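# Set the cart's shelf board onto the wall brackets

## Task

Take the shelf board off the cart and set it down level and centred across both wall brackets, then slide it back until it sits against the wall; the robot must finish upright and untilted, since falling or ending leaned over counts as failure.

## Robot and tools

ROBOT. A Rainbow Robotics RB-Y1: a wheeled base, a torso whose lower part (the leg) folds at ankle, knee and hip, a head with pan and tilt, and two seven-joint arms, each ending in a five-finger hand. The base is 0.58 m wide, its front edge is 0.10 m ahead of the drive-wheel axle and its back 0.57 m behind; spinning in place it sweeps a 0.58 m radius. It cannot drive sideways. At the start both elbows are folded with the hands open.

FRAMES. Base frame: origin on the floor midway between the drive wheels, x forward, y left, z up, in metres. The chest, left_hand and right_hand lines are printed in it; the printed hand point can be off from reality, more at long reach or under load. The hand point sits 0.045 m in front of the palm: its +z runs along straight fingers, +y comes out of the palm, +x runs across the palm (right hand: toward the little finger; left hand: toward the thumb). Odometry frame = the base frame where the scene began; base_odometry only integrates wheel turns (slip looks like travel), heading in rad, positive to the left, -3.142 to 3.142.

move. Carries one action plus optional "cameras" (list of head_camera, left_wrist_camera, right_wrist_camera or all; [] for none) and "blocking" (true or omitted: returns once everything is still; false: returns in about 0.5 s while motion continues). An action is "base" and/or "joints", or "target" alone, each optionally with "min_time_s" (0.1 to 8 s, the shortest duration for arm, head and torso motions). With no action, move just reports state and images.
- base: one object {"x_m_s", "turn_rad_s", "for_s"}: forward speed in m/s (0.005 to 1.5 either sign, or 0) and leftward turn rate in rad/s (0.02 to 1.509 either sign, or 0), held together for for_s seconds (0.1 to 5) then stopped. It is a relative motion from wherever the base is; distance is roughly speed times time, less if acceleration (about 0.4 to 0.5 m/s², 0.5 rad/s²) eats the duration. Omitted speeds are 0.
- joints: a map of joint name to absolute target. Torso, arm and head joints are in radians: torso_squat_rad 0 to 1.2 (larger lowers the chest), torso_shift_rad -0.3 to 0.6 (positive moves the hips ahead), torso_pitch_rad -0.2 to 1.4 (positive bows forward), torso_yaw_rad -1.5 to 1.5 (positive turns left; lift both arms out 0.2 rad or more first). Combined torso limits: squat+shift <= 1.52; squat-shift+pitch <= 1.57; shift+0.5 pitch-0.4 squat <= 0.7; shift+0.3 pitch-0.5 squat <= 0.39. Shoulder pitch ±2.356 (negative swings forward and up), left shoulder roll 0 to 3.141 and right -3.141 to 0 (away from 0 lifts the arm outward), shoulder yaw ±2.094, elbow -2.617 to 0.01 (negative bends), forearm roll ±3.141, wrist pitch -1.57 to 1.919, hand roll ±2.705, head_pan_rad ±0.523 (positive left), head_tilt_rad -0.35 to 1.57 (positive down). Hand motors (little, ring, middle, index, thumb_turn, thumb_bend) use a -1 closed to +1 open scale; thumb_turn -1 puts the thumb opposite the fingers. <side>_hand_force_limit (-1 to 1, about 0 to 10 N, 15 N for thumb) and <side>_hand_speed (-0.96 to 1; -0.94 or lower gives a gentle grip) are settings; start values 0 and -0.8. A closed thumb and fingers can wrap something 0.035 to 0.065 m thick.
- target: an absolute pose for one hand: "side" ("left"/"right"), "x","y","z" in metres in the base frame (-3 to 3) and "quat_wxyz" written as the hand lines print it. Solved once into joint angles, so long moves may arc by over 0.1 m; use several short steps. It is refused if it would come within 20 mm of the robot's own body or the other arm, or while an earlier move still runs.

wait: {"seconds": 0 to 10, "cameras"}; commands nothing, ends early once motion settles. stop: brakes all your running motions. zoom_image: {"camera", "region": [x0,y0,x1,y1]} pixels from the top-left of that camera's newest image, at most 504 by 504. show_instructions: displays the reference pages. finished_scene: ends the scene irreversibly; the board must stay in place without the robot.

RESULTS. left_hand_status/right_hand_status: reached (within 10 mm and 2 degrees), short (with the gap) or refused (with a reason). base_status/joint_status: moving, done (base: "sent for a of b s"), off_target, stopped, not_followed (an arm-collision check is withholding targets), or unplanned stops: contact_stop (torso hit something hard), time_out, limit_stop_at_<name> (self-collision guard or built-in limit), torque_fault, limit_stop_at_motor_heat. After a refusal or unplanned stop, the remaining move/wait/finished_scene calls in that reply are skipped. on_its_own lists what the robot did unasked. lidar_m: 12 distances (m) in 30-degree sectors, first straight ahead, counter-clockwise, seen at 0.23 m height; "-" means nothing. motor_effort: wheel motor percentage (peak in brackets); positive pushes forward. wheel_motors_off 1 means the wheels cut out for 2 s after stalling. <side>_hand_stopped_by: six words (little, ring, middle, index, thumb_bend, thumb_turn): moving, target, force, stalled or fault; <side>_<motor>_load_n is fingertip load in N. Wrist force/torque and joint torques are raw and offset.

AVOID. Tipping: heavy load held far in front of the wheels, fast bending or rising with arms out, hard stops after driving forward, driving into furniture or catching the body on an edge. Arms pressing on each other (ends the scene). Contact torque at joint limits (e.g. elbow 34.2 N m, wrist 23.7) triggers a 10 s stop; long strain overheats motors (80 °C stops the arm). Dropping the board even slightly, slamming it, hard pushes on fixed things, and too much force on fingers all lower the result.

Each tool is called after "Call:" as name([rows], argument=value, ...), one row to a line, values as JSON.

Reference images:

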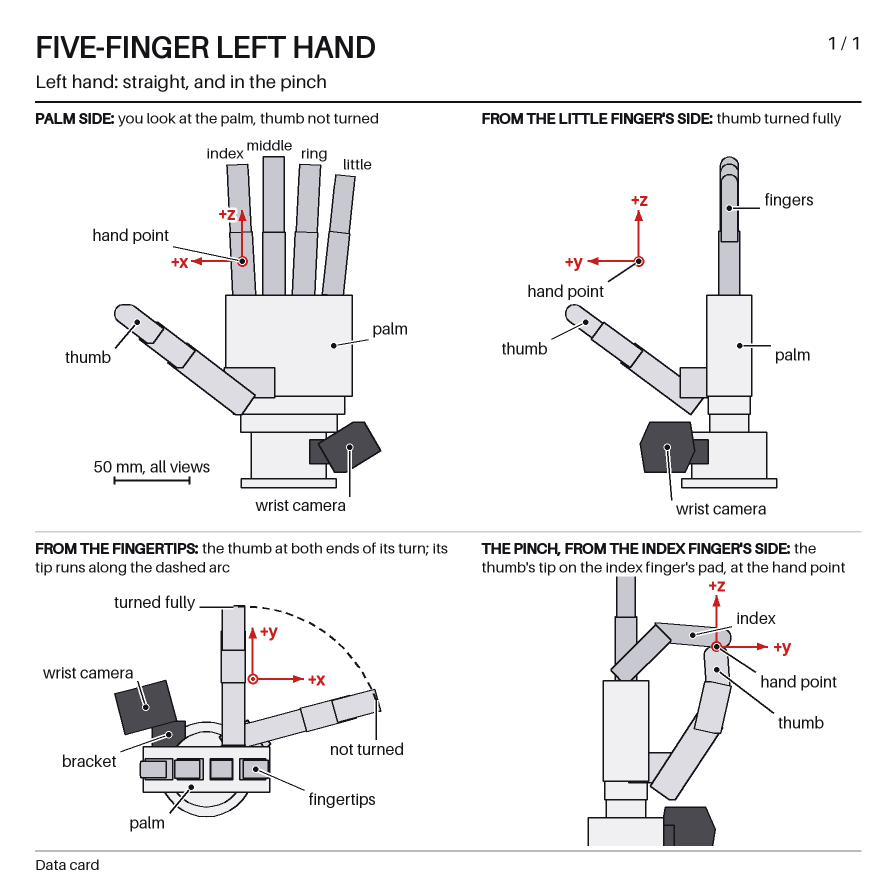

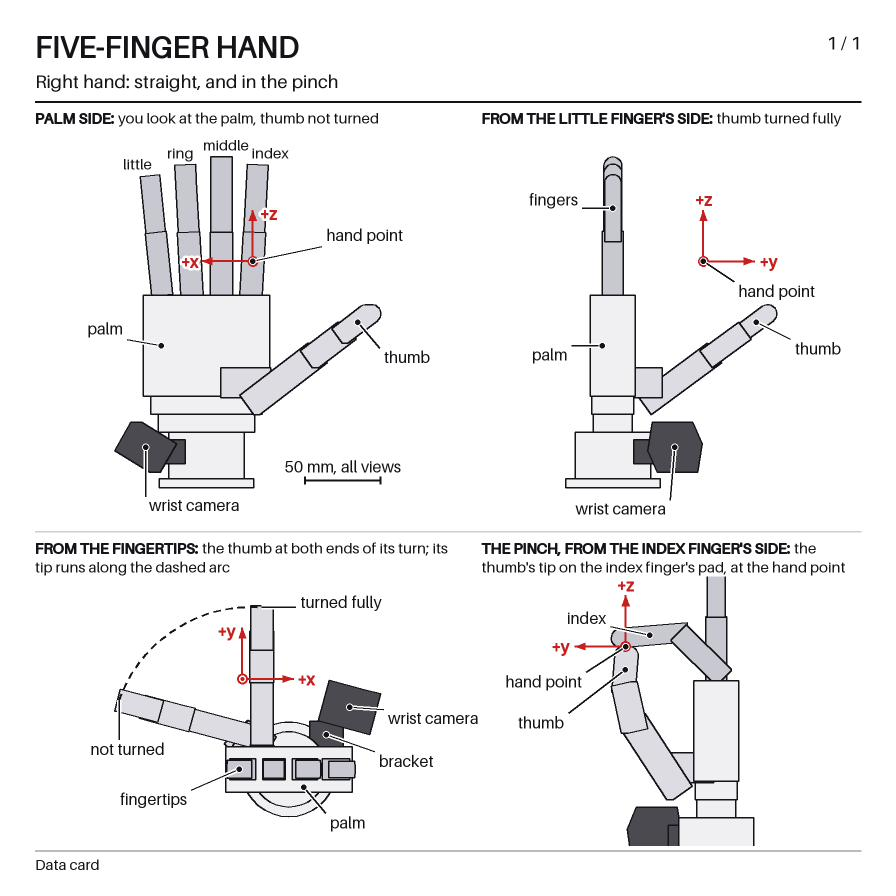

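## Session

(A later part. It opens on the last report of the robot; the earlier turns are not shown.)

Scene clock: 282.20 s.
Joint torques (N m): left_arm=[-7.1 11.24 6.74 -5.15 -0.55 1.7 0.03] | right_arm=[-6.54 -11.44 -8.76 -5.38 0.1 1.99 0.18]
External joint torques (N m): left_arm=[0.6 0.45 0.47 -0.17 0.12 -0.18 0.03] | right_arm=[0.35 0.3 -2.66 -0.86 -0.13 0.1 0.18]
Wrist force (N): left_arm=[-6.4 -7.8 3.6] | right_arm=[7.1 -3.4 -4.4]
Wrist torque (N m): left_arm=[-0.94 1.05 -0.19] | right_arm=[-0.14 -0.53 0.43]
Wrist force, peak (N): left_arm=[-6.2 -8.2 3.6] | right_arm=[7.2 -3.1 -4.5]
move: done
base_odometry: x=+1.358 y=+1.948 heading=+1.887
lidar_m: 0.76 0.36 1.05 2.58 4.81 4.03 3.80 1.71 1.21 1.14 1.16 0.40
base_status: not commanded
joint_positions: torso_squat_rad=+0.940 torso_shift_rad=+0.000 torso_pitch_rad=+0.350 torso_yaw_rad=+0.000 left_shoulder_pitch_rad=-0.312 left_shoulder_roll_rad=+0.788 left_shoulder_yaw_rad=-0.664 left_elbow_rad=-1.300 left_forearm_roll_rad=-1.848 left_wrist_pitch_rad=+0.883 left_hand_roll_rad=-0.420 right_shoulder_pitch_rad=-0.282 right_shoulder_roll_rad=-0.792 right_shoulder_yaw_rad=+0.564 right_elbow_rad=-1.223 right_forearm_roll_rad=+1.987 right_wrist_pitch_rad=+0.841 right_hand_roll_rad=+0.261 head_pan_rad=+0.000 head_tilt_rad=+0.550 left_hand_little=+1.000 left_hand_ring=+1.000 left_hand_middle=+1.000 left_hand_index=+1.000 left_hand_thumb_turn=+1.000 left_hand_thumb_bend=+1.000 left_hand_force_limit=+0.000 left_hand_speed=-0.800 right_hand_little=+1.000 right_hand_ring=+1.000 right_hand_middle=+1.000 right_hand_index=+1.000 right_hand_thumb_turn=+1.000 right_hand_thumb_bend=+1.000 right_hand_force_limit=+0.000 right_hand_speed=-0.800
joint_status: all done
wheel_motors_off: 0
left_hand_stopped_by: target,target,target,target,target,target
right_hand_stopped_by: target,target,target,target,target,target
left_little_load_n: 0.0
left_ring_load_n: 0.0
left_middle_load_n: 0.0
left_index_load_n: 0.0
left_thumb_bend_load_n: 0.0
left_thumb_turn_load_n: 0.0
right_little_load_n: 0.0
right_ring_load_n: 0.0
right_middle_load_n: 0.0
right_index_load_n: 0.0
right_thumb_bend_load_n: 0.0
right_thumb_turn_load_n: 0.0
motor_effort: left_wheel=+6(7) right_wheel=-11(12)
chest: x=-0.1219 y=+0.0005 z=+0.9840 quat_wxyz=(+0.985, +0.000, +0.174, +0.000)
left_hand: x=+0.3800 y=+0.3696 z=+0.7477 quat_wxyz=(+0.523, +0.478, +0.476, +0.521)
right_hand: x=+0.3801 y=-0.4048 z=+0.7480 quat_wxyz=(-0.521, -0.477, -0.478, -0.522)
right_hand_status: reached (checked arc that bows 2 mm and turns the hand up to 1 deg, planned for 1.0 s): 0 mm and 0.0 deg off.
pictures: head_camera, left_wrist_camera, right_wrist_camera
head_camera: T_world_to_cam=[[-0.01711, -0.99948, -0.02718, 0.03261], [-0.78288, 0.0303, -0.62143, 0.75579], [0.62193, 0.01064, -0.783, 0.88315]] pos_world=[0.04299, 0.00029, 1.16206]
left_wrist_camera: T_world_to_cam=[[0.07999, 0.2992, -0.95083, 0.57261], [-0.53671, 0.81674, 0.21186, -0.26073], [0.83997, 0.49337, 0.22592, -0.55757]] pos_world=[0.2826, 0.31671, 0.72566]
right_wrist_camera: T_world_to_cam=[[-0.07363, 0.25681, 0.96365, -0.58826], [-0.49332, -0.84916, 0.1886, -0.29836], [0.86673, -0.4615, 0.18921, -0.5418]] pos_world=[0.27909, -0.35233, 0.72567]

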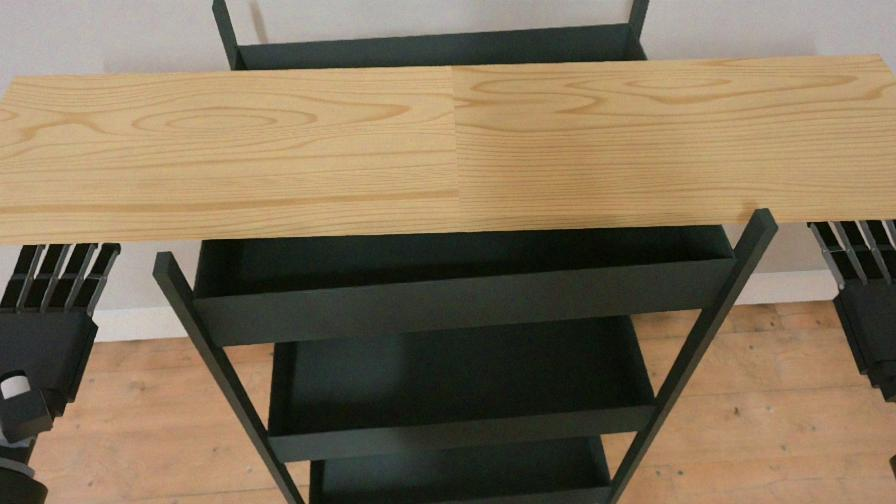

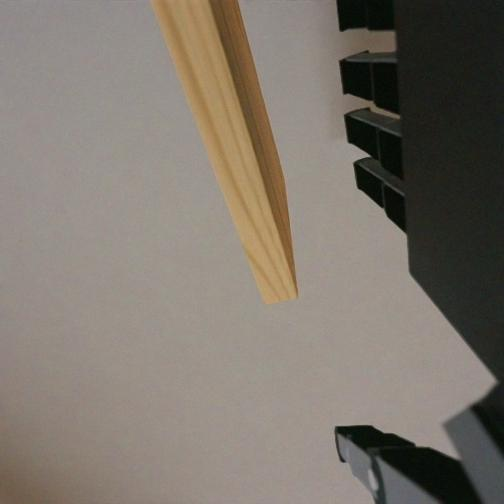

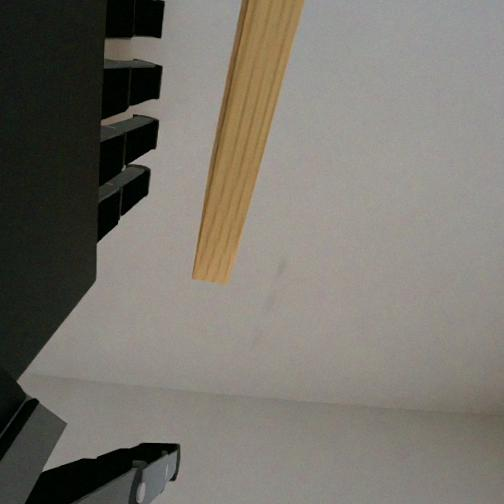

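Call:
move(target={"side": "left", "x": 0.38, "y": 0.41, "z": 0.748, "quat_wxyz": [0.52134, 0.47772, 0.47772, 0.52134]}, min_time_s=1.0, cameras=[])

Call:
move(target={"side": "right", "x": 0.38, "y": -0.425, "z": 0.748, "quat_wxyz": [0.52134, 0.47772, 0.47772, 0.52134]}, min_time_s=1.0, cameras=[])

Call:
move(base={"x_m_s": 0.05, "for_s": 1.6}, cameras=["all"])

Scene clock: 296.27 s.
Joint torques (N m): left_arm=[-9.51 13.15 4.23 -2.76 -0.77 2 0.37] | right_arm=[-6.34 -11.61 -8.89 -5.41 0.12 1.98 0.18]
External joint torques (N m): left_arm=[-1.91 0.62 -2.3 1.19 -0.28 0.03 0.38] | right_arm=[0.56 0.12 -2.79 -0.9 -0.12 0.09 0.18]
Wrist force (N): left_arm=[-6.1 -7.9 3.8] | right_arm=[7.0 -3.2 -4.2]
Wrist torque (N m): left_arm=[-0.92 0.99 -0.08] | right_arm=[-0.11 -0.53 0.43]
Wrist force, peak (N): left_arm=[-6.3 -8.2 3.8] | right_arm=[7.0 -3.4 -4.5]
move: done
base_odometry: x=+1.358 y=+1.948 heading=+1.887
lidar_m: 0.76 0.36 1.05 2.59 4.81 4.03 3.80 1.71 1.20 1.14 1.16 0.40
base_status: not commanded
joint_positions: torso_squat_rad=+0.940 torso_shift_rad=+0.000 torso_pitch_rad=+0.350 torso_yaw_rad=+0.000 left_shoulder_pitch_rad=-0.321 left_shoulder_roll_rad=+0.850 left_shoulder_yaw_rad=-0.673 left_elbow_rad=-1.220 left_forearm_roll_rad=-1.878 left_wrist_pitch_rad=+0.902 left_hand_roll_rad=-0.282 right_shoulder_pitch_rad=-0.282 right_shoulder_roll_rad=-0.792 right_shoulder_yaw_rad=+0.564 right_elbow_rad=-1.223 right_forearm_roll_rad=+1.987 right_wrist_pitch_rad=+0.841 right_hand_roll_rad=+0.261 head_pan_rad=+0.000 head_tilt_rad=+0.550 left_hand_little=+1.000 left_hand_ring=+1.000 left_hand_middle=+1.000 left_hand_index=+1.000 left_hand_thumb_turn=+1.000 left_hand_thumb_bend=+1.000 left_hand_force_limit=+0.000 left_hand_speed=-0.800 right_hand_little=+1.000 right_hand_ring=+1.000 right_hand_middle=+1.000 right_hand_index=+1.000 right_hand_thumb_turn=+1.000 right_hand_thumb_bend=+1.000 right_hand_force_limit=+0.000 right_hand_speed=-0.800
joint_status: all done
wheel_motors_off: 0
left_hand_stopped_by: target,target,target,target,target,target
right_hand_stopped_by: target,target,target,target,target,target
left_little_load_n: 0.0
left_ring_load_n: 0.0
left_middle_load_n: 0.0
left_index_load_n: 0.0
left_thumb_bend_load_n: 0.0
left_thumb_turn_load_n: 0.0
right_little_load_n: 0.0
right_ring_load_n: 0.0
right_middle_load_n: 0.0
right_index_load_n: 0.0
right_thumb_bend_load_n: 0.0
right_thumb_turn_load_n: 0.0
motor_effort: left_wheel=+5(7) right_wheel=-12(12)
chest: x=-0.1219 y=+0.0005 z=+0.9840 quat_wxyz=(+0.985, +0.000, +0.174, +0.000)
left_hand: x=+0.3799 y=+0.4100 z=+0.7480 quat_wxyz=(+0.521, +0.478, +0.478, +0.521)
left_hand_status: reached (checked arc that bows 2 mm and turns the hand up to 1 deg, planned for 1.0 s): 0 mm and 0.1 deg off.
right_hand: x=+0.3801 y=-0.4048 z=+0.7480 quat_wxyz=(-0.521, -0.477, -0.478, -0.522)

Scene clock: 297.60 s.
Joint torques (N m): left_arm=[-8.88 13.19 3.93 -2.69 -0.66 2.08 0.36] | right_arm=[-10.2 -14.64 -5.67 -4.07 0.63 2.56 -0.1]
External joint torques (N m): left_arm=[-1.28 0.67 -2.59 1.26 -0.18 0.11 0.36] | right_arm=[-3.34 -2.09 0.55 -0.03 0.48 0.64 -0.11]
Wrist force (N): left_arm=[-5.8 -8.1 3.6] | right_arm=[6.8 -3.2 -4.3]
Wrist torque (N m): left_arm=[-0.96 0.93 -0.06] | right_arm=[-0.11 -0.47 0.31]
Wrist force, peak (N): left_arm=[-6.1 -8.1 3.8] | right_arm=[6.9 -3.4 -4.3]
move: done
base_odometry: x=+1.358 y=+1.948 heading=+1.887
lidar_m: 0.76 0.36 1.05 2.59 4.81 4.02 3.79 1.71 1.20 1.14 1.16 0.42
base_status: not commanded
joint_positions: torso_squat_rad=+0.940 torso_shift_rad=+0.000 torso_pitch_rad=+0.350 torso_yaw_rad=+0.000 left_shoulder_pitch_rad=-0.321 left_shoulder_roll_rad=+0.850 left_shoulder_yaw_rad=-0.673 left_elbow_rad=-1.220 left_forearm_roll_rad=-1.878 left_wrist_pitch_rad=+0.902 left_hand_roll_rad=-0.282 right_shoulder_pitch_rad=-0.288 right_shoulder_roll_rad=-0.823 right_shoulder_yaw_rad=+0.569 right_elbow_rad=-1.182 right_forearm_roll_rad=+1.998 right_wrist_pitch_rad=+0.853 right_hand_roll_rad=+0.197 head_pan_rad=+0.000 head_tilt_rad=+0.550 left_hand_little=+1.000 left_hand_ring=+1.000 left_hand_middle=+1.000 left_hand_index=+1.000 left_hand_thumb_turn=+1.000 left_hand_thumb_bend=+1.000 left_hand_force_limit=+0.000 left_hand_speed=-0.800 right_hand_little=+1.000 right_hand_ring=+1.000 right_hand_middle=+1.000 right_hand_index=+1.000 right_hand_thumb_turn=+1.000 right_hand_thumb_bend=+1.000 right_hand_force_limit=+0.000 right_hand_speed=-0.800
joint_status: all done
wheel_motors_off: 0
left_hand_stopped_by: target,target,target,target,target,target
right_hand_stopped_by: target,target,target,target,target,target
left_little_load_n: 0.0
left_ring_load_n: 0.0
left_middle_load_n: 0.0
left_index_load_n: 0.0
left_thumb_bend_load_n: 0.0
left_thumb_turn_load_n: 0.0
right_little_load_n: 0.5
right_ring_load_n: 0.0
right_middle_load_n: 0.0
right_index_load_n: 0.0
right_thumb_bend_load_n: 0.0
right_thumb_turn_load_n: 0.0
motor_effort: left_wheel=+7(7) right_wheel=-12(12)
chest: x=-0.1219 y=+0.0005 z=+0.9840 quat_wxyz=(+0.985, +0.000, +0.174, +0.000)
left_hand: x=+0.3799 y=+0.4100 z=+0.7480 quat_wxyz=(+0.521, +0.478, +0.478, +0.521)
right_hand: x=+0.3795 y=-0.4250 z=+0.7485 quat_wxyz=(-0.521, -0.479, -0.478, -0.520)
right_hand_status: reached (checked arc that bows 1 mm and turns the hand up to 0 deg, planned for 1.0 s): 1 mm and 0.3 deg off.

Scene clock: 299.77 s.
Joint torques (N m): left_arm=[-7.67 12.72 4.32 -2.91 -0.61 1.93 0.42] | right_arm=[-9.01 -13.99 -6.29 -4.35 0.56 2.5 -0.2]
External joint torques (N m): left_arm=[-0.07 0.2 -2.21 1.04 -0.13 -0.04 0.42] | right_arm=[-2.15 -1.45 -0.07 -0.32 0.4 0.59 -0.2]
Wrist force (N): left_arm=[-5.7 -7.8 3.8] | right_arm=[7.0 -3.2 -4.3]
Wrist torque (N m): left_arm=[-0.93 0.92 -0.05] | right_arm=[-0.09 -0.53 0.31]
Wrist force, peak (N): left_arm=[-6.3 -8.2 3.7] | right_arm=[6.9 -3.3 -4.4]
move: done
base_odometry: x=+1.333 y=+2.024 heading=+1.886
lidar_m: 0.69 0.29 0.94 2.33 4.81 4.12 3.88 1.71 1.20 1.13 1.04 0.35
base_status: done (sent for 1.6 of 1.6 s)
joint_positions: torso_squat_rad=+0.940 torso_shift_rad=+0.000 torso_pitch_rad=+0.350 torso_yaw_rad=+0.000 left_shoulder_pitch_rad=-0.321 left_shoulder_roll_rad=+0.850 left_shoulder_yaw_rad=-0.673 left_elbow_rad=-1.220 left_forearm_roll_rad=-1.878 left_wrist_pitch_rad=+0.902 left_hand_roll_rad=-0.282 right_shoulder_pitch_rad=-0.288 right_shoulder_roll_rad=-0.823 right_shoulder_yaw_rad=+0.570 right_elbow_rad=-1.182 right_forearm_roll_rad=+1.998 right_wrist_pitch_rad=+0.853 right_hand_roll_rad=+0.197 head_pan_rad=+0.000 head_tilt_rad=+0.550 left_hand_little=+1.000 left_hand_ring=+1.000 left_hand_middle=+1.000 left_hand_index=+1.000 left_hand_thumb_turn=+1.000 left_hand_thumb_bend=+1.000 left_hand_force_limit=+0.000 left_hand_speed=-0.800 right_hand_little=+1.000 right_hand_ring=+1.000 right_hand_middle=+1.000 right_hand_index=+1.000 right_hand_thumb_turn=+1.000 right_hand_thumb_bend=+1.000 right_hand_force_limit=+0.000 right_hand_speed=-0.800
joint_status: not commanded
wheel_motors_off: 0
left_hand_stopped_by: target,target,target,target,target,target
right_hand_stopped_by: target,target,target,target,target,target
left_little_load_n: 0.0
left_ring_load_n: 0.0
left_middle_load_n: 0.0
left_index_load_n: 0.0
left_thumb_bend_load_n: 0.0
left_thumb_turn_load_n: 0.0
right_little_load_n: 0.0
right_ring_load_n: -0.5
right_middle_load_n: 0.0
right_index_load_n: 0.0
right_thumb_bend_load_n: 0.0
right_thumb_turn_load_n: 0.5
motor_effort: left_wheel=-7(34) right_wheel=+6(19)
chest: x=-0.1218 y=+0.0005 z=+0.9840 quat_wxyz=(+0.985, +0.000, +0.174, +0.000)
left_hand: x=+0.3800 y=+0.4099 z=+0.7480 quat_wxyz=(+0.521, +0.478, +0.478, +0.521)
right_hand: x=+0.3797 y=-0.4249 z=+0.7485 quat_wxyz=(-0.521, -0.479, -0.478, -0.520)
pictures: head_camera, left_wrist_camera, right_wrist_camera
head_camera: T_world_to_cam=[[-0.01712, -0.99948, -0.02717, 0.0326], [-0.78306, 0.0303, -0.62121, 0.75556], [0.62171, 0.01064, -0.78317, 0.88322]] pos_world=[0.04309, 0.00029, 1.16196]
left_wrist_camera: T_world_to_cam=[[0.0753, 0.29934, -0.95117, 0.56287], [-0.53879, 0.81486, 0.21379, -0.29356], [0.83907, 0.49639, 0.22264, -0.57592]] pos_world=[0.28269, 0.3566, 0.72636]
right_wrist_camera: T_world_to_cam=[[-0.06941, 0.25669, 0.964, -0.58548], [-0.49595, -0.84733, 0.18992, -0.31493], [0.86557, -0.46492, 0.18612, -0.54947]] pos_world=[0.27878, -0.37202, 0.72647]

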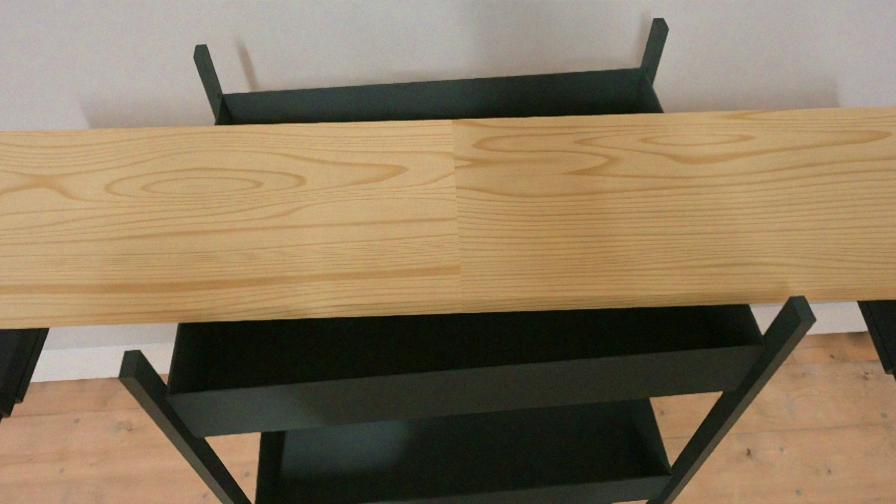

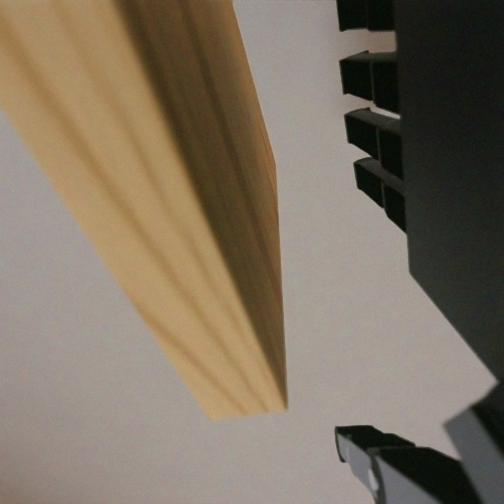

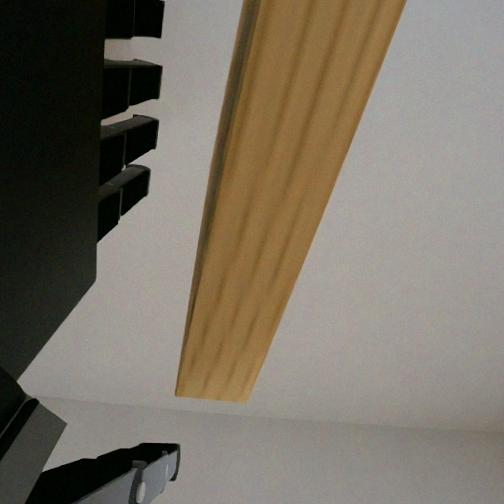

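Call:
move(base={"x_m_s": 0.02, "for_s": 0.45}, cameras=[])

Call:
move(joints={"torso_squat_rad": 0.885}, min_time_s=2, cameras=["all"])

Scene clock: 320.43 s.
Joint torques (N m): left_arm=[-7.7 13.17 4.56 -3.02 -0.57 1.91 0.39] | right_arm=[-8.94 -14.02 -6.41 -4.25 0.54 2.49 -0.17]
External joint torques (N m): left_arm=[-0.1 0.65 -1.96 0.93 -0.09 -0.07 0.39] | right_arm=[-2.08 -1.47 -0.19 -0.21 0.38 0.57 -0.17]
Wrist force (N): left_arm=[-5.9 -7.7 3.8] | right_arm=[6.5 -3.2 -4.3]
Wrist torque (N m): left_arm=[-0.91 0.94 -0.09] | right_arm=[-0.10 -0.46 0.27]
Wrist force, peak (N): left_arm=[-6.1 -8.4 3.6] | right_arm=[7.0 -3.3 -4.7]
move: done
base_odometry: x=+1.331 y=+2.033 heading=+1.885
lidar_m: 0.68 0.30 0.93 2.30 4.81 4.12 3.89 1.71 1.20 1.13 1.03 0.33
base_status: done (sent for 0.47 of 0.47 s)
joint_positions: torso_squat_rad=+0.940 torso_shift_rad=+0.000 torso_pitch_rad=+0.350 torso_yaw_rad=+0.000 left_shoulder_pitch_rad=-0.321 left_shoulder_roll_rad=+0.850 left_shoulder_yaw_rad=-0.673 left_elbow_rad=-1.220 left_forearm_roll_rad=-1.878 left_wrist_pitch_rad=+0.902 left_hand_roll_rad=-0.282 right_shoulder_pitch_rad=-0.288 right_shoulder_roll_rad=-0.823 right_shoulder_yaw_rad=+0.570 right_elbow_rad=-1.182 right_forearm_roll_rad=+1.998 right_wrist_pitch_rad=+0.853 right_hand_roll_rad=+0.197 head_pan_rad=+0.000 head_tilt_rad=+0.550 left_hand_little=+1.000 left_hand_ring=+1.000 left_hand_middle=+1.000 left_hand_index=+1.000 left_hand_thumb_turn=+1.000 left_hand_thumb_bend=+1.000 left_hand_force_limit=+0.000 left_hand_speed=-0.800 right_hand_little=+1.000 right_hand_ring=+1.000 right_hand_middle=+1.000 right_hand_index=+1.000 right_hand_thumb_turn=+1.000 right_hand_thumb_bend=+1.000 right_hand_force_limit=+0.000 right_hand_speed=-0.800
joint_status: not commanded
wheel_motors_off: 0
left_hand_stopped_by: target,target,target,target,target,target
right_hand_stopped_by: target,target,target,target,target,target
left_little_load_n: 0.0
left_ring_load_n: 0.5
left_middle_load_n: 0.0
left_index_load_n: 0.0
left_thumb_bend_load_n: 0.0
left_thumb_turn_load_n: 0.0
right_little_load_n: 0.0
right_ring_load_n: 0.0
right_middle_load_n: 0.0
right_index_load_n: 0.0
right_thumb_bend_load_n: 0.0
right_thumb_turn_load_n: 0.0
motor_effort: left_wheel=-5(14) right_wheel=+5(21)
chest: x=-0.1218 y=+0.0005 z=+0.9840 quat_wxyz=(+0.985, +0.000, +0.174, +0.000)
left_hand: x=+0.3800 y=+0.4099 z=+0.7480 quat_wxyz=(+0.521, +0.478, +0.478, +0.521)
right_hand: x=+0.3797 y=-0.4249 z=+0.7485 quat_wxyz=(-0.521, -0.479, -0.478, -0.520)

Scene clock: 322.73 s.
Joint torques (N m): left_arm=[-7.79 12.97 6.17 -3.73 -0.71 2.55 0.35] | right_arm=[-8.88 -14.08 -6.98 -4.94 0.55 3.09 -0.12]
External joint torques (N m): left_arm=[-0.2 0.45 -0.35 0.22 -0.23 0.57 0.36] | right_arm=[-2.03 -1.53 -0.77 -0.91 0.39 1.17 -0.13]
Wrist force (N): left_arm=[-6.1 -14.0 3.6] | right_arm=[6.8 -6.7 -4.3]
Wrist torque (N m): left_arm=[-1.37 1.01 -0.04] | right_arm=[-0.05 -0.48 0.17]
Wrist force, peak (N): left_arm=[-6.2 -14.3 3.3] | right_arm=[7.0 -6.7 -4.2]
move: done
base_odometry: x=+1.331 y=+2.033 heading=+1.885
lidar_m: 0.68 0.29 0.93 2.30 4.81 4.13 3.89 1.72 1.20 1.13 1.03 0.34
base_status: not commanded
joint_positions: torso_squat_rad=+0.885 torso_shift_rad=+0.000 torso_pitch_rad=+0.350 torso_yaw_rad=+0.000 left_shoulder_pitch_rad=-0.321 left_shoulder_roll_rad=+0.850 left_shoulder_yaw_rad=-0.673 left_elbow_rad=-1.220 left_forearm_roll_rad=-1.878 left_wrist_pitch_rad=+0.901 left_hand_roll_rad=-0.282 right_shoulder_pitch_rad=-0.288 right_shoulder_roll_rad=-0.823 right_shoulder_yaw_rad=+0.570 right_elbow_rad=-1.182 right_forearm_roll_rad=+1.998 right_wrist_pitch_rad=+0.853 right_hand_roll_rad=+0.197 head_pan_rad=+0.000 head_tilt_rad=+0.550 left_hand_little=+1.000 left_hand_ring=+1.000 left_hand_middle=+1.000 left_hand_index=+1.000 left_hand_thumb_turn=+1.000 left_hand_thumb_bend=+1.000 left_hand_force_limit=+0.000 left_hand_speed=-0.800 right_hand_little=+1.000 right_hand_ring=+1.000 right_hand_middle=+1.000 right_hand_index=+1.000 right_hand_thumb_turn=+1.000 right_hand_thumb_bend=+1.000 right_hand_force_limit=+0.000 right_hand_speed=-0.800
joint_status: all done
wheel_motors_off: 0
left_hand_stopped_by: target,target,target,target,target,target
right_hand_stopped_by: target,target,target,target,target,target
left_little_load_n: 0.0
left_ring_load_n: 0.0
left_middle_load_n: 0.0
left_index_load_n: 0.0
left_thumb_bend_load_n: 0.0
left_thumb_turn_load_n: 0.0
right_little_load_n: 0.0
right_ring_load_n: 0.0
right_middle_load_n: 0.5
right_index_load_n: 0.0
right_thumb_bend_load_n: 0.0
right_thumb_turn_load_n: 0.0
motor_effort: left_wheel=-6(6) right_wheel=+5(6)
chest: x=-0.1217 y=+0.0005 z=+1.0144 quat_wxyz=(+0.985, +0.000, +0.174, +0.000)
left_hand: x=+0.3801 y=+0.4099 z=+0.7780 quat_wxyz=(+0.521, +0.478, +0.478, +0.521)
right_hand: x=+0.3797 y=-0.4249 z=+0.7786 quat_wxyz=(-0.521, -0.479, -0.478, -0.520)
pictures: head_camera, left_wrist_camera, right_wrist_camera
head_camera: T_world_to_cam=[[-0.01713, -0.99948, -0.02717, 0.03343], [-0.78323, 0.0303, -0.62099, 0.77428], [0.62149, 0.01064, -0.78335, 0.90705]] pos_world=[0.04329, 0.00029, 1.19226]
left_wrist_camera: T_world_to_cam=[[0.07458, 0.29949, -0.95118, 0.59165], [-0.53845, 0.81493, 0.21437, -0.3005], [0.83935, 0.49618, 0.22204, -0.58226]] pos_world=[0.28279, 0.3566, 0.75647]
right_wrist_camera: T_world_to_cam=[[-0.06882, 0.25679, 0.96401, -0.61473], [-0.49574, -0.84736, 0.19033, -0.321], [0.86574, -0.4648, 0.18561, -0.5548]] pos_world=[0.27887, -0.37202, 0.75667]

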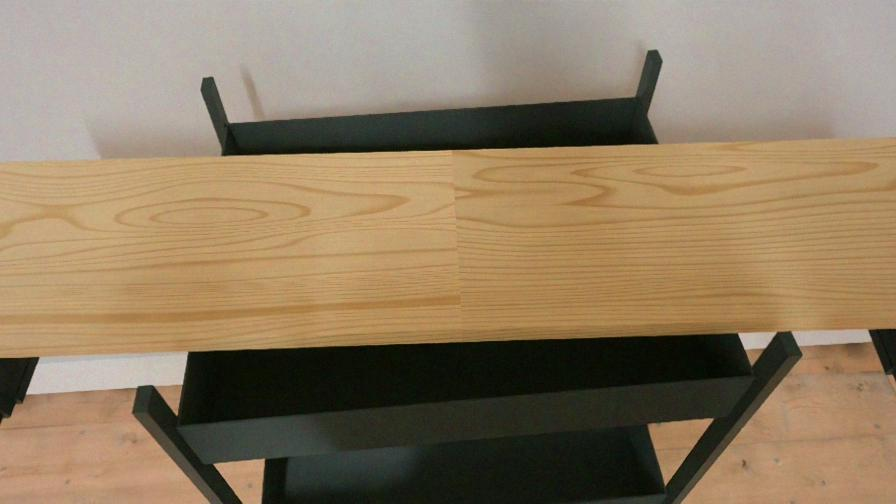

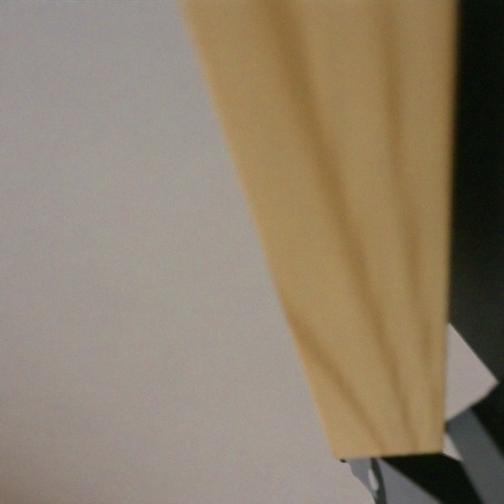

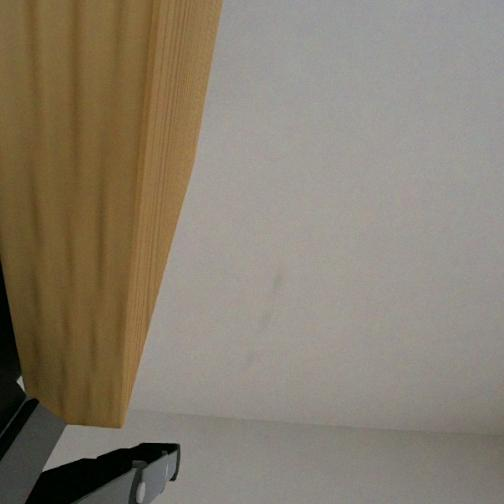

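Call:
move(joints={"left_hand_thumb_turn": -1, "right_hand_thumb_turn": -1}, cameras=["left_wrist_camera", "right_wrist_camera"])

Scene clock: 331.00 s.
Joint torques (N m): left_arm=[-8.86 11.8 5.79 -4.63 -0.86 0.77 0.07] | right_arm=[-9.78 -13.92 -7.94 -6.49 0.55 3.73 -0.16]
External joint torques (N m): left_arm=[-1.27 -0.72 -0.73 -0.68 -0.38 -1.2 0.06] | right_arm=[-2.93 -1.38 -1.72 -2.46 0.41 1.81 -0.15]
Wrist force (N): left_arm=[-3.2 -4.0 -1.4] | right_arm=[5.0 -8.5 -5.7]
Wrist torque (N m): left_arm=[-0.59 0.74 -0.04] | right_arm=[-0.21 -0.36 -0.13]
Wrist force, peak (N): left_arm=[-6.1 -14.5 3.3] | right_arm=[6.9 -9.8 -6.0]
move: done
base_odometry: x=+1.331 y=+2.033 heading=+1.885
lidar_m: 0.68 0.29 0.92 2.29 4.81 4.13 3.88 1.71 1.20 1.13 1.03 0.34
base_status: not commanded
joint_positions: torso_squat_rad=+0.885 torso_shift_rad=+0.000 torso_pitch_rad=+0.350 torso_yaw_rad=+0.000 left_shoulder_pitch_rad=-0.321 left_shoulder_roll_rad=+0.850 left_shoulder_yaw_rad=-0.673 left_elbow_rad=-1.220 left_forearm_roll_rad=-1.878 left_wrist_pitch_rad=+0.902 left_hand_roll_rad=-0.282 right_shoulder_pitch_rad=-0.288 right_shoulder_roll_rad=-0.823 right_shoulder_yaw_rad=+0.570 right_elbow_rad=-1.182 right_forearm_roll_rad=+1.998 right_wrist_pitch_rad=+0.853 right_hand_roll_rad=+0.197 head_pan_rad=+0.000 head_tilt_rad=+0.550 left_hand_little=+1.000 left_hand_ring=+1.000 left_hand_middle=+1.000 left_hand_index=+1.000 left_hand_thumb_turn=-1.000 left_hand_thumb_bend=+1.000 left_hand_force_limit=+0.000 left_hand_speed=-0.800 right_hand_little=+1.000 right_hand_ring=+1.000 right_hand_middle=+1.000 right_hand_index=+1.000 right_hand_thumb_turn=-1.000 right_hand_thumb_bend=+1.000 right_hand_force_limit=+0.000 right_hand_speed=-0.800
joint_status: all done
wheel_motors_off: 0
left_hand_stopped_by: target,target,target,target,target,target
right_hand_stopped_by: target,target,target,target,target,target
left_little_load_n: 0.0
left_ring_load_n: 0.0
left_middle_load_n: 0.0
left_index_load_n: 0.0
left_thumb_bend_load_n: 0.0
left_thumb_turn_load_n: 2.5
right_little_load_n: 0.0
right_ring_load_n: 0.0
right_middle_load_n: 0.0
right_index_load_n: 0.0
right_thumb_bend_load_n: 0.0
right_thumb_turn_load_n: 0.0
motor_effort: left_wheel=-5(6) right_wheel=+5(7)
chest: x=-0.1218 y=+0.0005 z=+1.0144 quat_wxyz=(+0.985, +0.000, +0.174, +0.000)
left_hand: x=+0.3799 y=+0.4101 z=+0.7782 quat_wxyz=(+0.521, +0.478, +0.478, +0.521)
right_hand: x=+0.3796 y=-0.4249 z=+0.7784 quat_wxyz=(-0.521, -0.479, -0.478, -0.519)
left_wrist_camera: T_world_to_cam=[[0.07481, 0.29987, -0.95104, 0.5914], [-0.5389, 0.81461, 0.21446, -0.30062], [0.83904, 0.49647, 0.22254, -0.58261]] pos_world=[0.28259, 0.3568, 0.75657]
right_wrist_camera: T_world_to_cam=[[-0.06833, 0.25706, 0.96398, -0.61465], [-0.49572, -0.84727, 0.1908, -0.32141], [0.86579, -0.46482, 0.18532, -0.55441]] pos_world=[0.27867, -0.37202, 0.75658]

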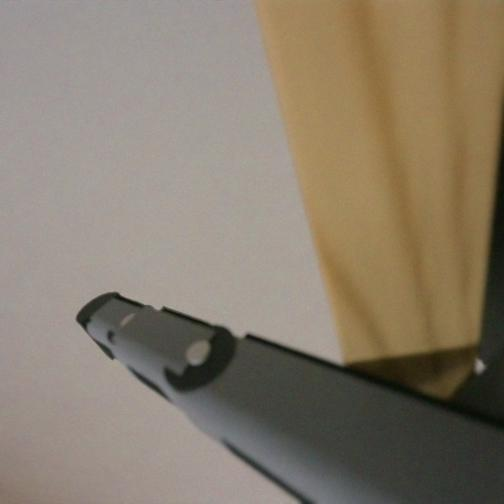

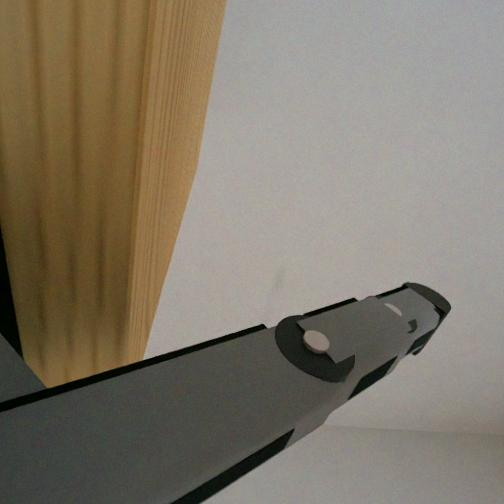

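Call:
move(cameras=["all"])

Scene clock: 333.47 s.
Joint torques (N m): left_arm=[-9.05 11.52 5.87 -4.65 -0.84 0.85 0.03] | right_arm=[-9.64 -14.04 -7.85 -6.47 0.48 3.69 -0.05]
External joint torques (N m): left_arm=[-1.46 -0.99 -0.65 -0.69 -0.37 -1.13 0.02] | right_arm=[-2.79 -1.51 -1.64 -2.43 0.34 1.77 -0.04]
Motor temperatures (°C): left_arm=[28 32 25 35 29 38 32] | right_arm=[27 29 30 36 35 41 33]
Wrist force (N): left_arm=[-2.7 -3.8 -1.5] | right_arm=[4.6 -8.1 -5.5]
Wrist torque (N m): left_arm=[-0.56 0.67 -0.02] | right_arm=[-0.16 -0.30 -0.14]
Wrist force, peak (N): left_arm=[-3.4 -4.0 -1.6] | right_arm=[5.1 -8.5 -5.8]
base_odometry: x=+1.331 y=+2.033 heading=+1.885
lidar_m: 0.68 0.29 0.92 2.29 4.81 4.12 3.89 1.71 1.20 1.13 1.03 0.35
base_status: not commanded
joint_positions: torso_squat_rad=+0.885 torso_shift_rad=+0.000 torso_pitch_rad=+0.350 torso_yaw_rad=+0.000 left_shoulder_pitch_rad=-0.321 left_shoulder_roll_rad=+0.850 left_shoulder_yaw_rad=-0.673 left_elbow_rad=-1.220 left_forearm_roll_rad=-1.878 left_wrist_pitch_rad=+0.902 left_hand_roll_rad=-0.282 right_shoulder_pitch_rad=-0.288 right_shoulder_roll_rad=-0.823 right_shoulder_yaw_rad=+0.570 right_elbow_rad=-1.182 right_forearm_roll_rad=+1.998 right_wrist_pitch_rad=+0.853 right_hand_roll_rad=+0.197 head_pan_rad=+0.000 head_tilt_rad=+0.550 left_hand_little=+1.000 left_hand_ring=+1.000 left_hand_middle=+1.000 left_hand_index=+1.000 left_hand_thumb_turn=-1.000 left_hand_thumb_bend=+1.000 left_hand_force_limit=+0.000 left_hand_speed=-0.800 right_hand_little=+1.000 right_hand_ring=+1.000 right_hand_middle=+1.000 right_hand_index=+1.000 right_hand_thumb_turn=-1.000 right_hand_thumb_bend=+1.000 right_hand_force_limit=+0.000 right_hand_speed=-0.800
joint_status: all done
wheel_motors_off: 0
left_hand_stopped_by: target,target,target,target,target,target
right_hand_stopped_by: target,target,target,target,target,target
left_little_load_n: 0.0
left_ring_load_n: 0.0
left_middle_load_n: 0.0
left_index_load_n: 0.0
left_thumb_bend_load_n: 0.0
left_thumb_turn_load_n: 2.5
right_little_load_n: 0.0
right_ring_load_n: 0.0
right_middle_load_n: 0.0
right_index_load_n: 0.0
right_thumb_bend_load_n: 0.0
right_thumb_turn_load_n: 0.0
motor_effort: left_wheel=-5(6) right_wheel=+5(7)
chest: x=-0.1218 y=+0.0005 z=+1.0144 quat_wxyz=(+0.985, +0.000, +0.174, +0.000) (m; base frame)
left_hand: x=+0.3799 y=+0.4101 z=+0.7782 quat_wxyz=(+0.521, +0.478, +0.478, +0.521) (m; base frame)
right_hand: x=+0.3796 y=-0.4249 z=+0.7784 quat_wxyz=(-0.521, -0.479, -0.478, -0.519) (m; base frame)
pictures: head_camera, left_wrist_camera, right_wrist_camera
camera_calibration:
head_camera: T_world_to_cam=[[-0.01706, -0.99948, -0.02725, 0.03352], [-0.78306, 0.0303, -0.62121, 0.77452], [0.62171, 0.01074, -0.78317, 0.90697]] pos_world=[0.04319, 0.00029, 1.19236]
left_wrist_camera: T_world_to_cam=[[0.07481, 0.29987, -0.95104, 0.5914], [-0.5389, 0.81461, 0.21446, -0.30062], [0.83904, 0.49647, 0.22254, -0.58261]] pos_world=[0.28259, 0.3568, 0.75657]
right_wrist_camera: T_world_to_cam=[[-0.06833, 0.25706, 0.96398, -0.61465], [-0.49572, -0.84727, 0.1908, -0.32141], [0.86579, -0.46482, 0.18532, -0.55441]] pos_world=[0.27867, -0.37202, 0.75658]

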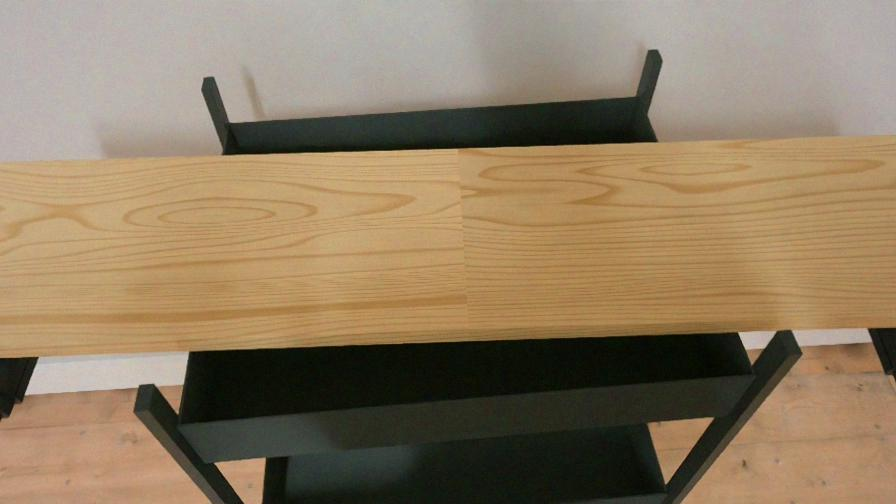

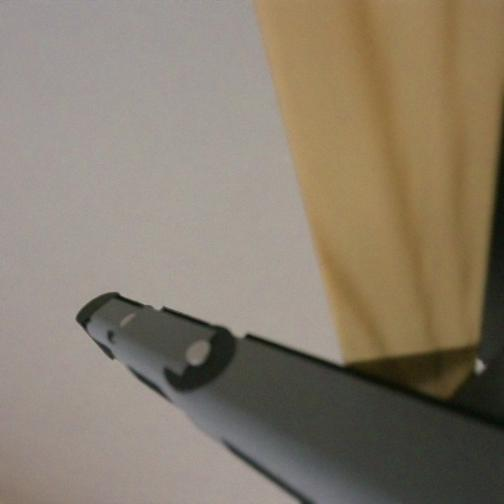

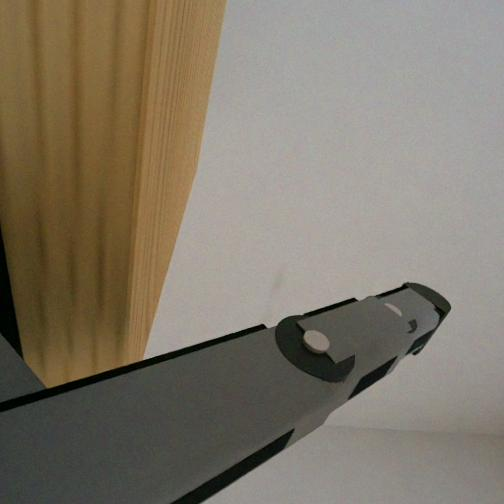

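Call:
move(joints={"left_hand_thumb_turn": 0.6, "left_hand_speed": -0.6}, cameras=[])

Call:
move(joints={"torso_squat_rad": 0.905}, min_time_s=1, cameras=[])

Call:
move(target={"side": "left", "x": 0.371, "y": 0.405, "z": 0.7675, "quat_wxyz": [0.52134, 0.47772, 0.47772, 0.52134]}, min_time_s=1.0, cameras=["all"])

Scene clock: 348.50 s.
Joint torques (N m): left_arm=[-8.87 11.91 6.07 -3.88 -0.41 1.57 0.14] | right_arm=[-9.6 -14.16 -8.21 -6.5 0.52 3.68 -0.11]
External joint torques (N m): left_arm=[-1.28 -0.61 -0.45 0.07 0.06 -0.4 0.14] | right_arm=[-2.75 -1.62 -2 -2.46 0.37 1.76 -0.1]
Wrist force (N): left_arm=[-6.4 -7.9 3.1] | right_arm=[6.7 -9.7 -5.3]
Wrist torque (N m): left_arm=[-0.91 1.01 -0.09] | right_arm=[-0.24 -0.40 -0.12]
Wrist force, peak (N): left_arm=[-6.4 -8.2 3.4] | right_arm=[6.8 -9.7 -5.9]
move: done
base_odometry: x=+1.331 y=+2.033 heading=+1.885
lidar_m: 0.68 0.29 0.92 2.28 4.81 4.12 3.88 1.71 1.20 1.13 1.03 0.34
base_status: not commanded
joint_positions: torso_squat_rad=+0.885 torso_shift_rad=+0.000 torso_pitch_rad=+0.350 torso_yaw_rad=+0.000 left_shoulder_pitch_rad=-0.321 left_shoulder_roll_rad=+0.850 left_shoulder_yaw_rad=-0.673 left_elbow_rad=-1.220 left_forearm_roll_rad=-1.878 left_wrist_pitch_rad=+0.902 left_hand_roll_rad=-0.282 right_shoulder_pitch_rad=-0.288 right_shoulder_roll_rad=-0.823 right_shoulder_yaw_rad=+0.570 right_elbow_rad=-1.182 right_forearm_roll_rad=+1.998 right_wrist_pitch_rad=+0.853 right_hand_roll_rad=+0.197 head_pan_rad=+0.000 head_tilt_rad=+0.550 left_hand_little=+1.000 left_hand_ring=+1.000 left_hand_middle=+1.000 left_hand_index=+1.000 left_hand_thumb_turn=+0.600 left_hand_thumb_bend=+1.000 left_hand_force_limit=+0.000 left_hand_speed=-0.600 right_hand_little=+1.000 right_hand_ring=+1.000 right_hand_middle=+1.000 right_hand_index=+1.000 right_hand_thumb_turn=-1.000 right_hand_thumb_bend=+1.000 right_hand_force_limit=+0.000 right_hand_speed=-0.800
joint_status: all done
wheel_motors_off: 0
left_hand_stopped_by: target,target,target,target,target,target
right_hand_stopped_by: target,target,target,target,target,target
left_little_load_n: 0.0
left_ring_load_n: 0.0
left_middle_load_n: 0.0
left_index_load_n: 0.0
left_thumb_bend_load_n: 0.0
left_thumb_turn_load_n: 0.5
right_little_load_n: 0.0
right_ring_load_n: 0.0
right_middle_load_n: 0.0
right_index_load_n: 0.0
right_thumb_bend_load_n: 0.0
right_thumb_turn_load_n: 0.0
motor_effort: left_wheel=-5(6) right_wheel=+4(6)
chest: x=-0.1218 y=+0.0005 z=+1.0144 quat_wxyz=(+0.985, +0.000, +0.174, +0.000)
left_hand: x=+0.3799 y=+0.4100 z=+0.7782 quat_wxyz=(+0.521, +0.478, +0.478, +0.521)
right_hand: x=+0.3796 y=-0.4249 z=+0.7784 quat_wxyz=(-0.521, -0.479, -0.478, -0.520)

Scene clock: 349.80 s.
Joint torques (N m): left_arm=[-8.53 12.11 5.88 -4.01 -0.11 1.57 0.2] | right_arm=[-9.63 -13.87 -8.04 -5.09 0.52 2.6 -0.11]
External joint torques (N m): left_arm=[-0.94 -0.42 -0.65 -0.06 0.37 -0.41 0.2] | right_arm=[-2.78 -1.34 -1.83 -1.06 0.38 0.68 -0.1]
Wrist force (N): left_arm=[-6.0 -7.9 3.4] | right_arm=[6.7 -3.2 -4.5]
Wrist torque (N m): left_arm=[-0.92 0.96 -0.08] | right_arm=[-0.12 -0.45 0.26]
Wrist force, peak (N): left_arm=[-6.0 -8.1 3.7] | right_arm=[6.6 -9.5 -5.8]
move: done
base_odometry: x=+1.331 y=+2.033 heading=+1.885
lidar_m: 0.68 0.29 0.93 2.29 4.81 4.12 3.88 1.71 1.20 1.14 1.04 0.35
base_status: not commanded
joint_positions: torso_squat_rad=+0.905 torso_shift_rad=+0.000 torso_pitch_rad=+0.350 torso_yaw_rad=+0.000 left_shoulder_pitch_rad=-0.321 left_shoulder_roll_rad=+0.850 left_shoulder_yaw_rad=-0.673 left_elbow_rad=-1.220 left_forearm_roll_rad=-1.878 left_wrist_pitch_rad=+0.902 left_hand_roll_rad=-0.282 right_shoulder_pitch_rad=-0.288 right_shoulder_roll_rad=-0.823 right_shoulder_yaw_rad=+0.570 right_elbow_rad=-1.182 right_forearm_roll_rad=+1.998 right_wrist_pitch_rad=+0.853 right_hand_roll_rad=+0.197 head_pan_rad=+0.000 head_tilt_rad=+0.550 left_hand_little=+1.000 left_hand_ring=+1.000 left_hand_middle=+1.000 left_hand_index=+1.000 left_hand_thumb_turn=+0.600 left_hand_thumb_bend=+1.000 left_hand_force_limit=+0.000 left_hand_speed=-0.600 right_hand_little=+1.000 right_hand_ring=+1.000 right_hand_middle=+1.000 right_hand_index=+1.000 right_hand_thumb_turn=-1.000 right_hand_thumb_bend=+1.000 right_hand_force_limit=+0.000 right_hand_speed=-0.800
joint_status: all done
wheel_motors_off: 0
left_hand_stopped_by: target,target,target,target,target,target
right_hand_stopped_by: target,target,target,target,target,target
left_little_load_n: 0.0
left_ring_load_n: 0.0
left_middle_load_n: 0.0
left_index_load_n: 0.0
left_thumb_bend_load_n: 0.0
left_thumb_turn_load_n: 0.0
right_little_load_n: 0.0
right_ring_load_n: 0.0
right_middle_load_n: 0.0
right_index_load_n: 0.0
right_thumb_bend_load_n: 0.0
right_thumb_turn_load_n: -0.5
motor_effort: left_wheel=-5(6) right_wheel=+4(6)
chest: x=-0.1219 y=+0.0005 z=+1.0036 quat_wxyz=(+0.985, +0.000, +0.174, +0.000)
left_hand: x=+0.3798 y=+0.4100 z=+0.7675 quat_wxyz=(+0.521, +0.478, +0.478, +0.521)
right_hand: x=+0.3795 y=-0.4248 z=+0.7679 quat_wxyz=(-0.521, -0.479, -0.478, -0.520)

Scene clock: 351.13 s.
Joint torques (N m): left_arm=[-5.16 12.39 7.57 -4.5 -0.34 1.99 -0.09] | right_arm=[-9.69 -14.09 -8.04 -5.04 0.49 2.63 -0.13]
External joint torques (N m): left_arm=[2.01 0.13 1.1 -0.39 0.18 0.03 -0.08] | right_arm=[-2.84 -1.55 -1.82 -1 0.35 0.71 -0.12]
Wrist force (N): left_arm=[-5.9 -7.9 3.7] | right_arm=[6.7 -3.4 -4.5]
Wrist torque (N m): left_arm=[-0.93 0.96 -0.14] | right_arm=[-0.14 -0.45 0.27]
Wrist force, peak (N): left_arm=[-6.0 -8.0 3.5] | right_arm=[6.9 -3.3 -4.6]
move: done
base_odometry: x=+1.331 y=+2.033 heading=+1.885
lidar_m: 0.68 0.29 0.92 2.29 4.81 4.12 3.88 1.71 1.21 1.13 1.03 0.34
base_status: not commanded
joint_positions: torso_squat_rad=+0.905 torso_shift_rad=+0.000 torso_pitch_rad=+0.350 torso_yaw_rad=+0.000 left_shoulder_pitch_rad=-0.294 left_shoulder_roll_rad=+0.850 left_shoulder_yaw_rad=-0.671 left_elbow_rad=-1.255 left_forearm_roll_rad=-1.874 left_wrist_pitch_rad=+0.913 left_hand_roll_rad=-0.307 right_shoulder_pitch_rad=-0.288 right_shoulder_roll_rad=-0.823 right_shoulder_yaw_rad=+0.570 right_elbow_rad=-1.182 right_forearm_roll_rad=+1.998 right_wrist_pitch_rad=+0.853 right_hand_roll_rad=+0.197 head_pan_rad=+0.000 head_tilt_rad=+0.550 left_hand_little=+1.000 left_hand_ring=+1.000 left_hand_middle=+1.000 left_hand_index=+1.000 left_hand_thumb_turn=+0.600 left_hand_thumb_bend=+1.000 left_hand_force_limit=+0.000 left_hand_speed=-0.600 right_hand_little=+1.000 right_hand_ring=+1.000 right_hand_middle=+1.000 right_hand_index=+1.000 right_hand_thumb_turn=-1.000 right_hand_thumb_bend=+1.000 right_hand_force_limit=+0.000 right_hand_speed=-0.800
joint_status: all done
wheel_motors_off: 0
left_hand_stopped_by: target,target,target,target,target,target
right_hand_stopped_by: target,target,target,target,target,target
left_little_load_n: 0.0
left_ring_load_n: 0.0
left_middle_load_n: 0.0
left_index_load_n: 0.0
left_thumb_bend_load_n: 0.0
left_thumb_turn_load_n: 0.0
right_little_load_n: 0.0
right_ring_load_n: 0.0
right_middle_load_n: 0.0
right_index_load_n: 0.0
right_thumb_bend_load_n: 0.0
right_thumb_turn_load_n: 0.0
motor_effort: left_wheel=-5(6) right_wheel=+5(6)
chest: x=-0.1219 y=+0.0005 z=+1.0036 quat_wxyz=(+0.985, +0.000, +0.174, +0.000)
left_hand: x=+0.3714 y=+0.4050 z=+0.7675 quat_wxyz=(+0.522, +0.478, +0.477, +0.521)
left_hand_status: reached (checked arc that bows 1 mm and turns the hand up to 0 deg, planned for 1.0 s): 0 mm and 0.1 deg off.
right_hand: x=+0.3795 y=-0.4248 z=+0.7679 quat_wxyz=(-0.521, -0.479, -0.478, -0.520)
pictures: head_camera, left_wrist_camera, right_wrist_camera
head_camera: T_world_to_cam=[[-0.01705, -0.99948, -0.02726, 0.03323], [-0.78289, 0.0303, -0.62143, 0.7679], [0.62193, 0.01074, -0.783, 0.89842]] pos_world=[0.04299, 0.00029, 1.18156]
left_wrist_camera: T_world_to_cam=[[0.07784, 0.29954, -0.9509, 0.58234], [-0.53839, 0.81539, 0.21278, -0.29795], [0.83909, 0.49539, 0.22474, -0.57185]] pos_world=[0.27409, 0.3518, 0.74566]
right_wrist_camera: T_world_to_cam=[[-0.06915, 0.25683, 0.96398, -0.60422], [-0.49571, -0.8474, 0.19021, -0.3189], [0.86573, -0.4647, 0.18591, -0.55275]] pos_world=[0.27868, -0.37192, 0.74587]

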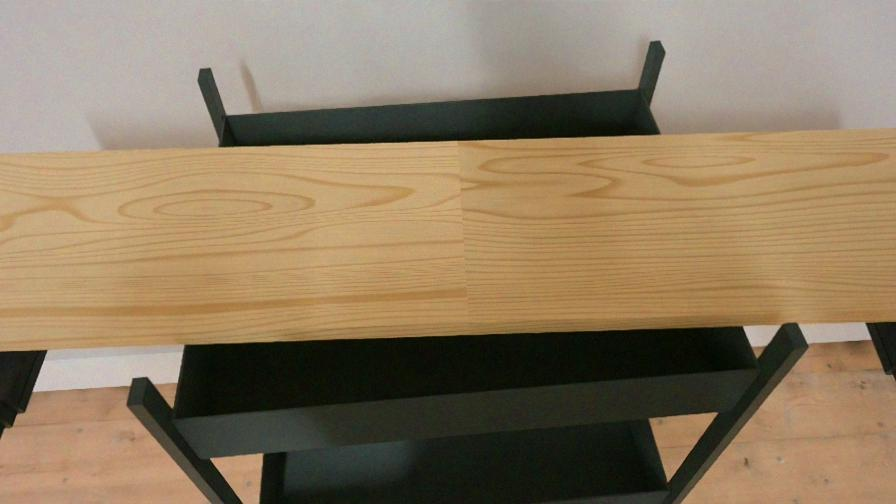

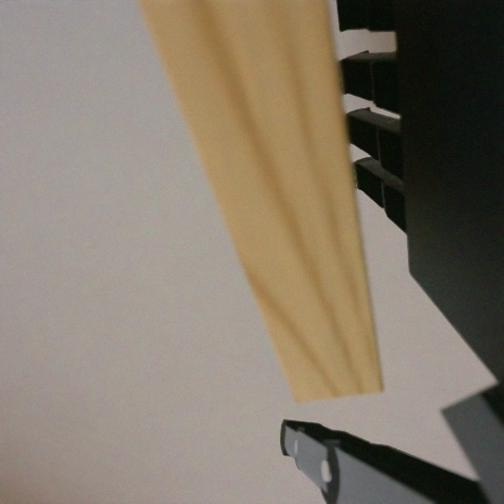

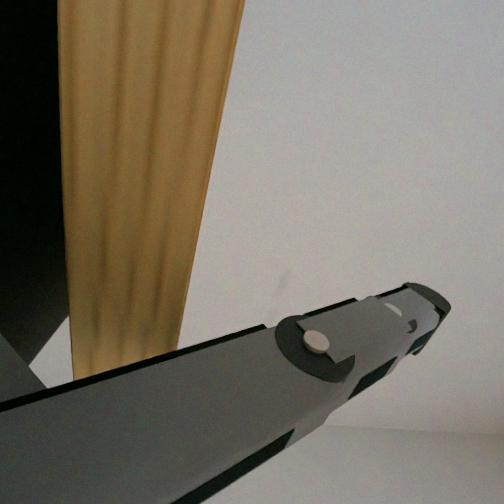

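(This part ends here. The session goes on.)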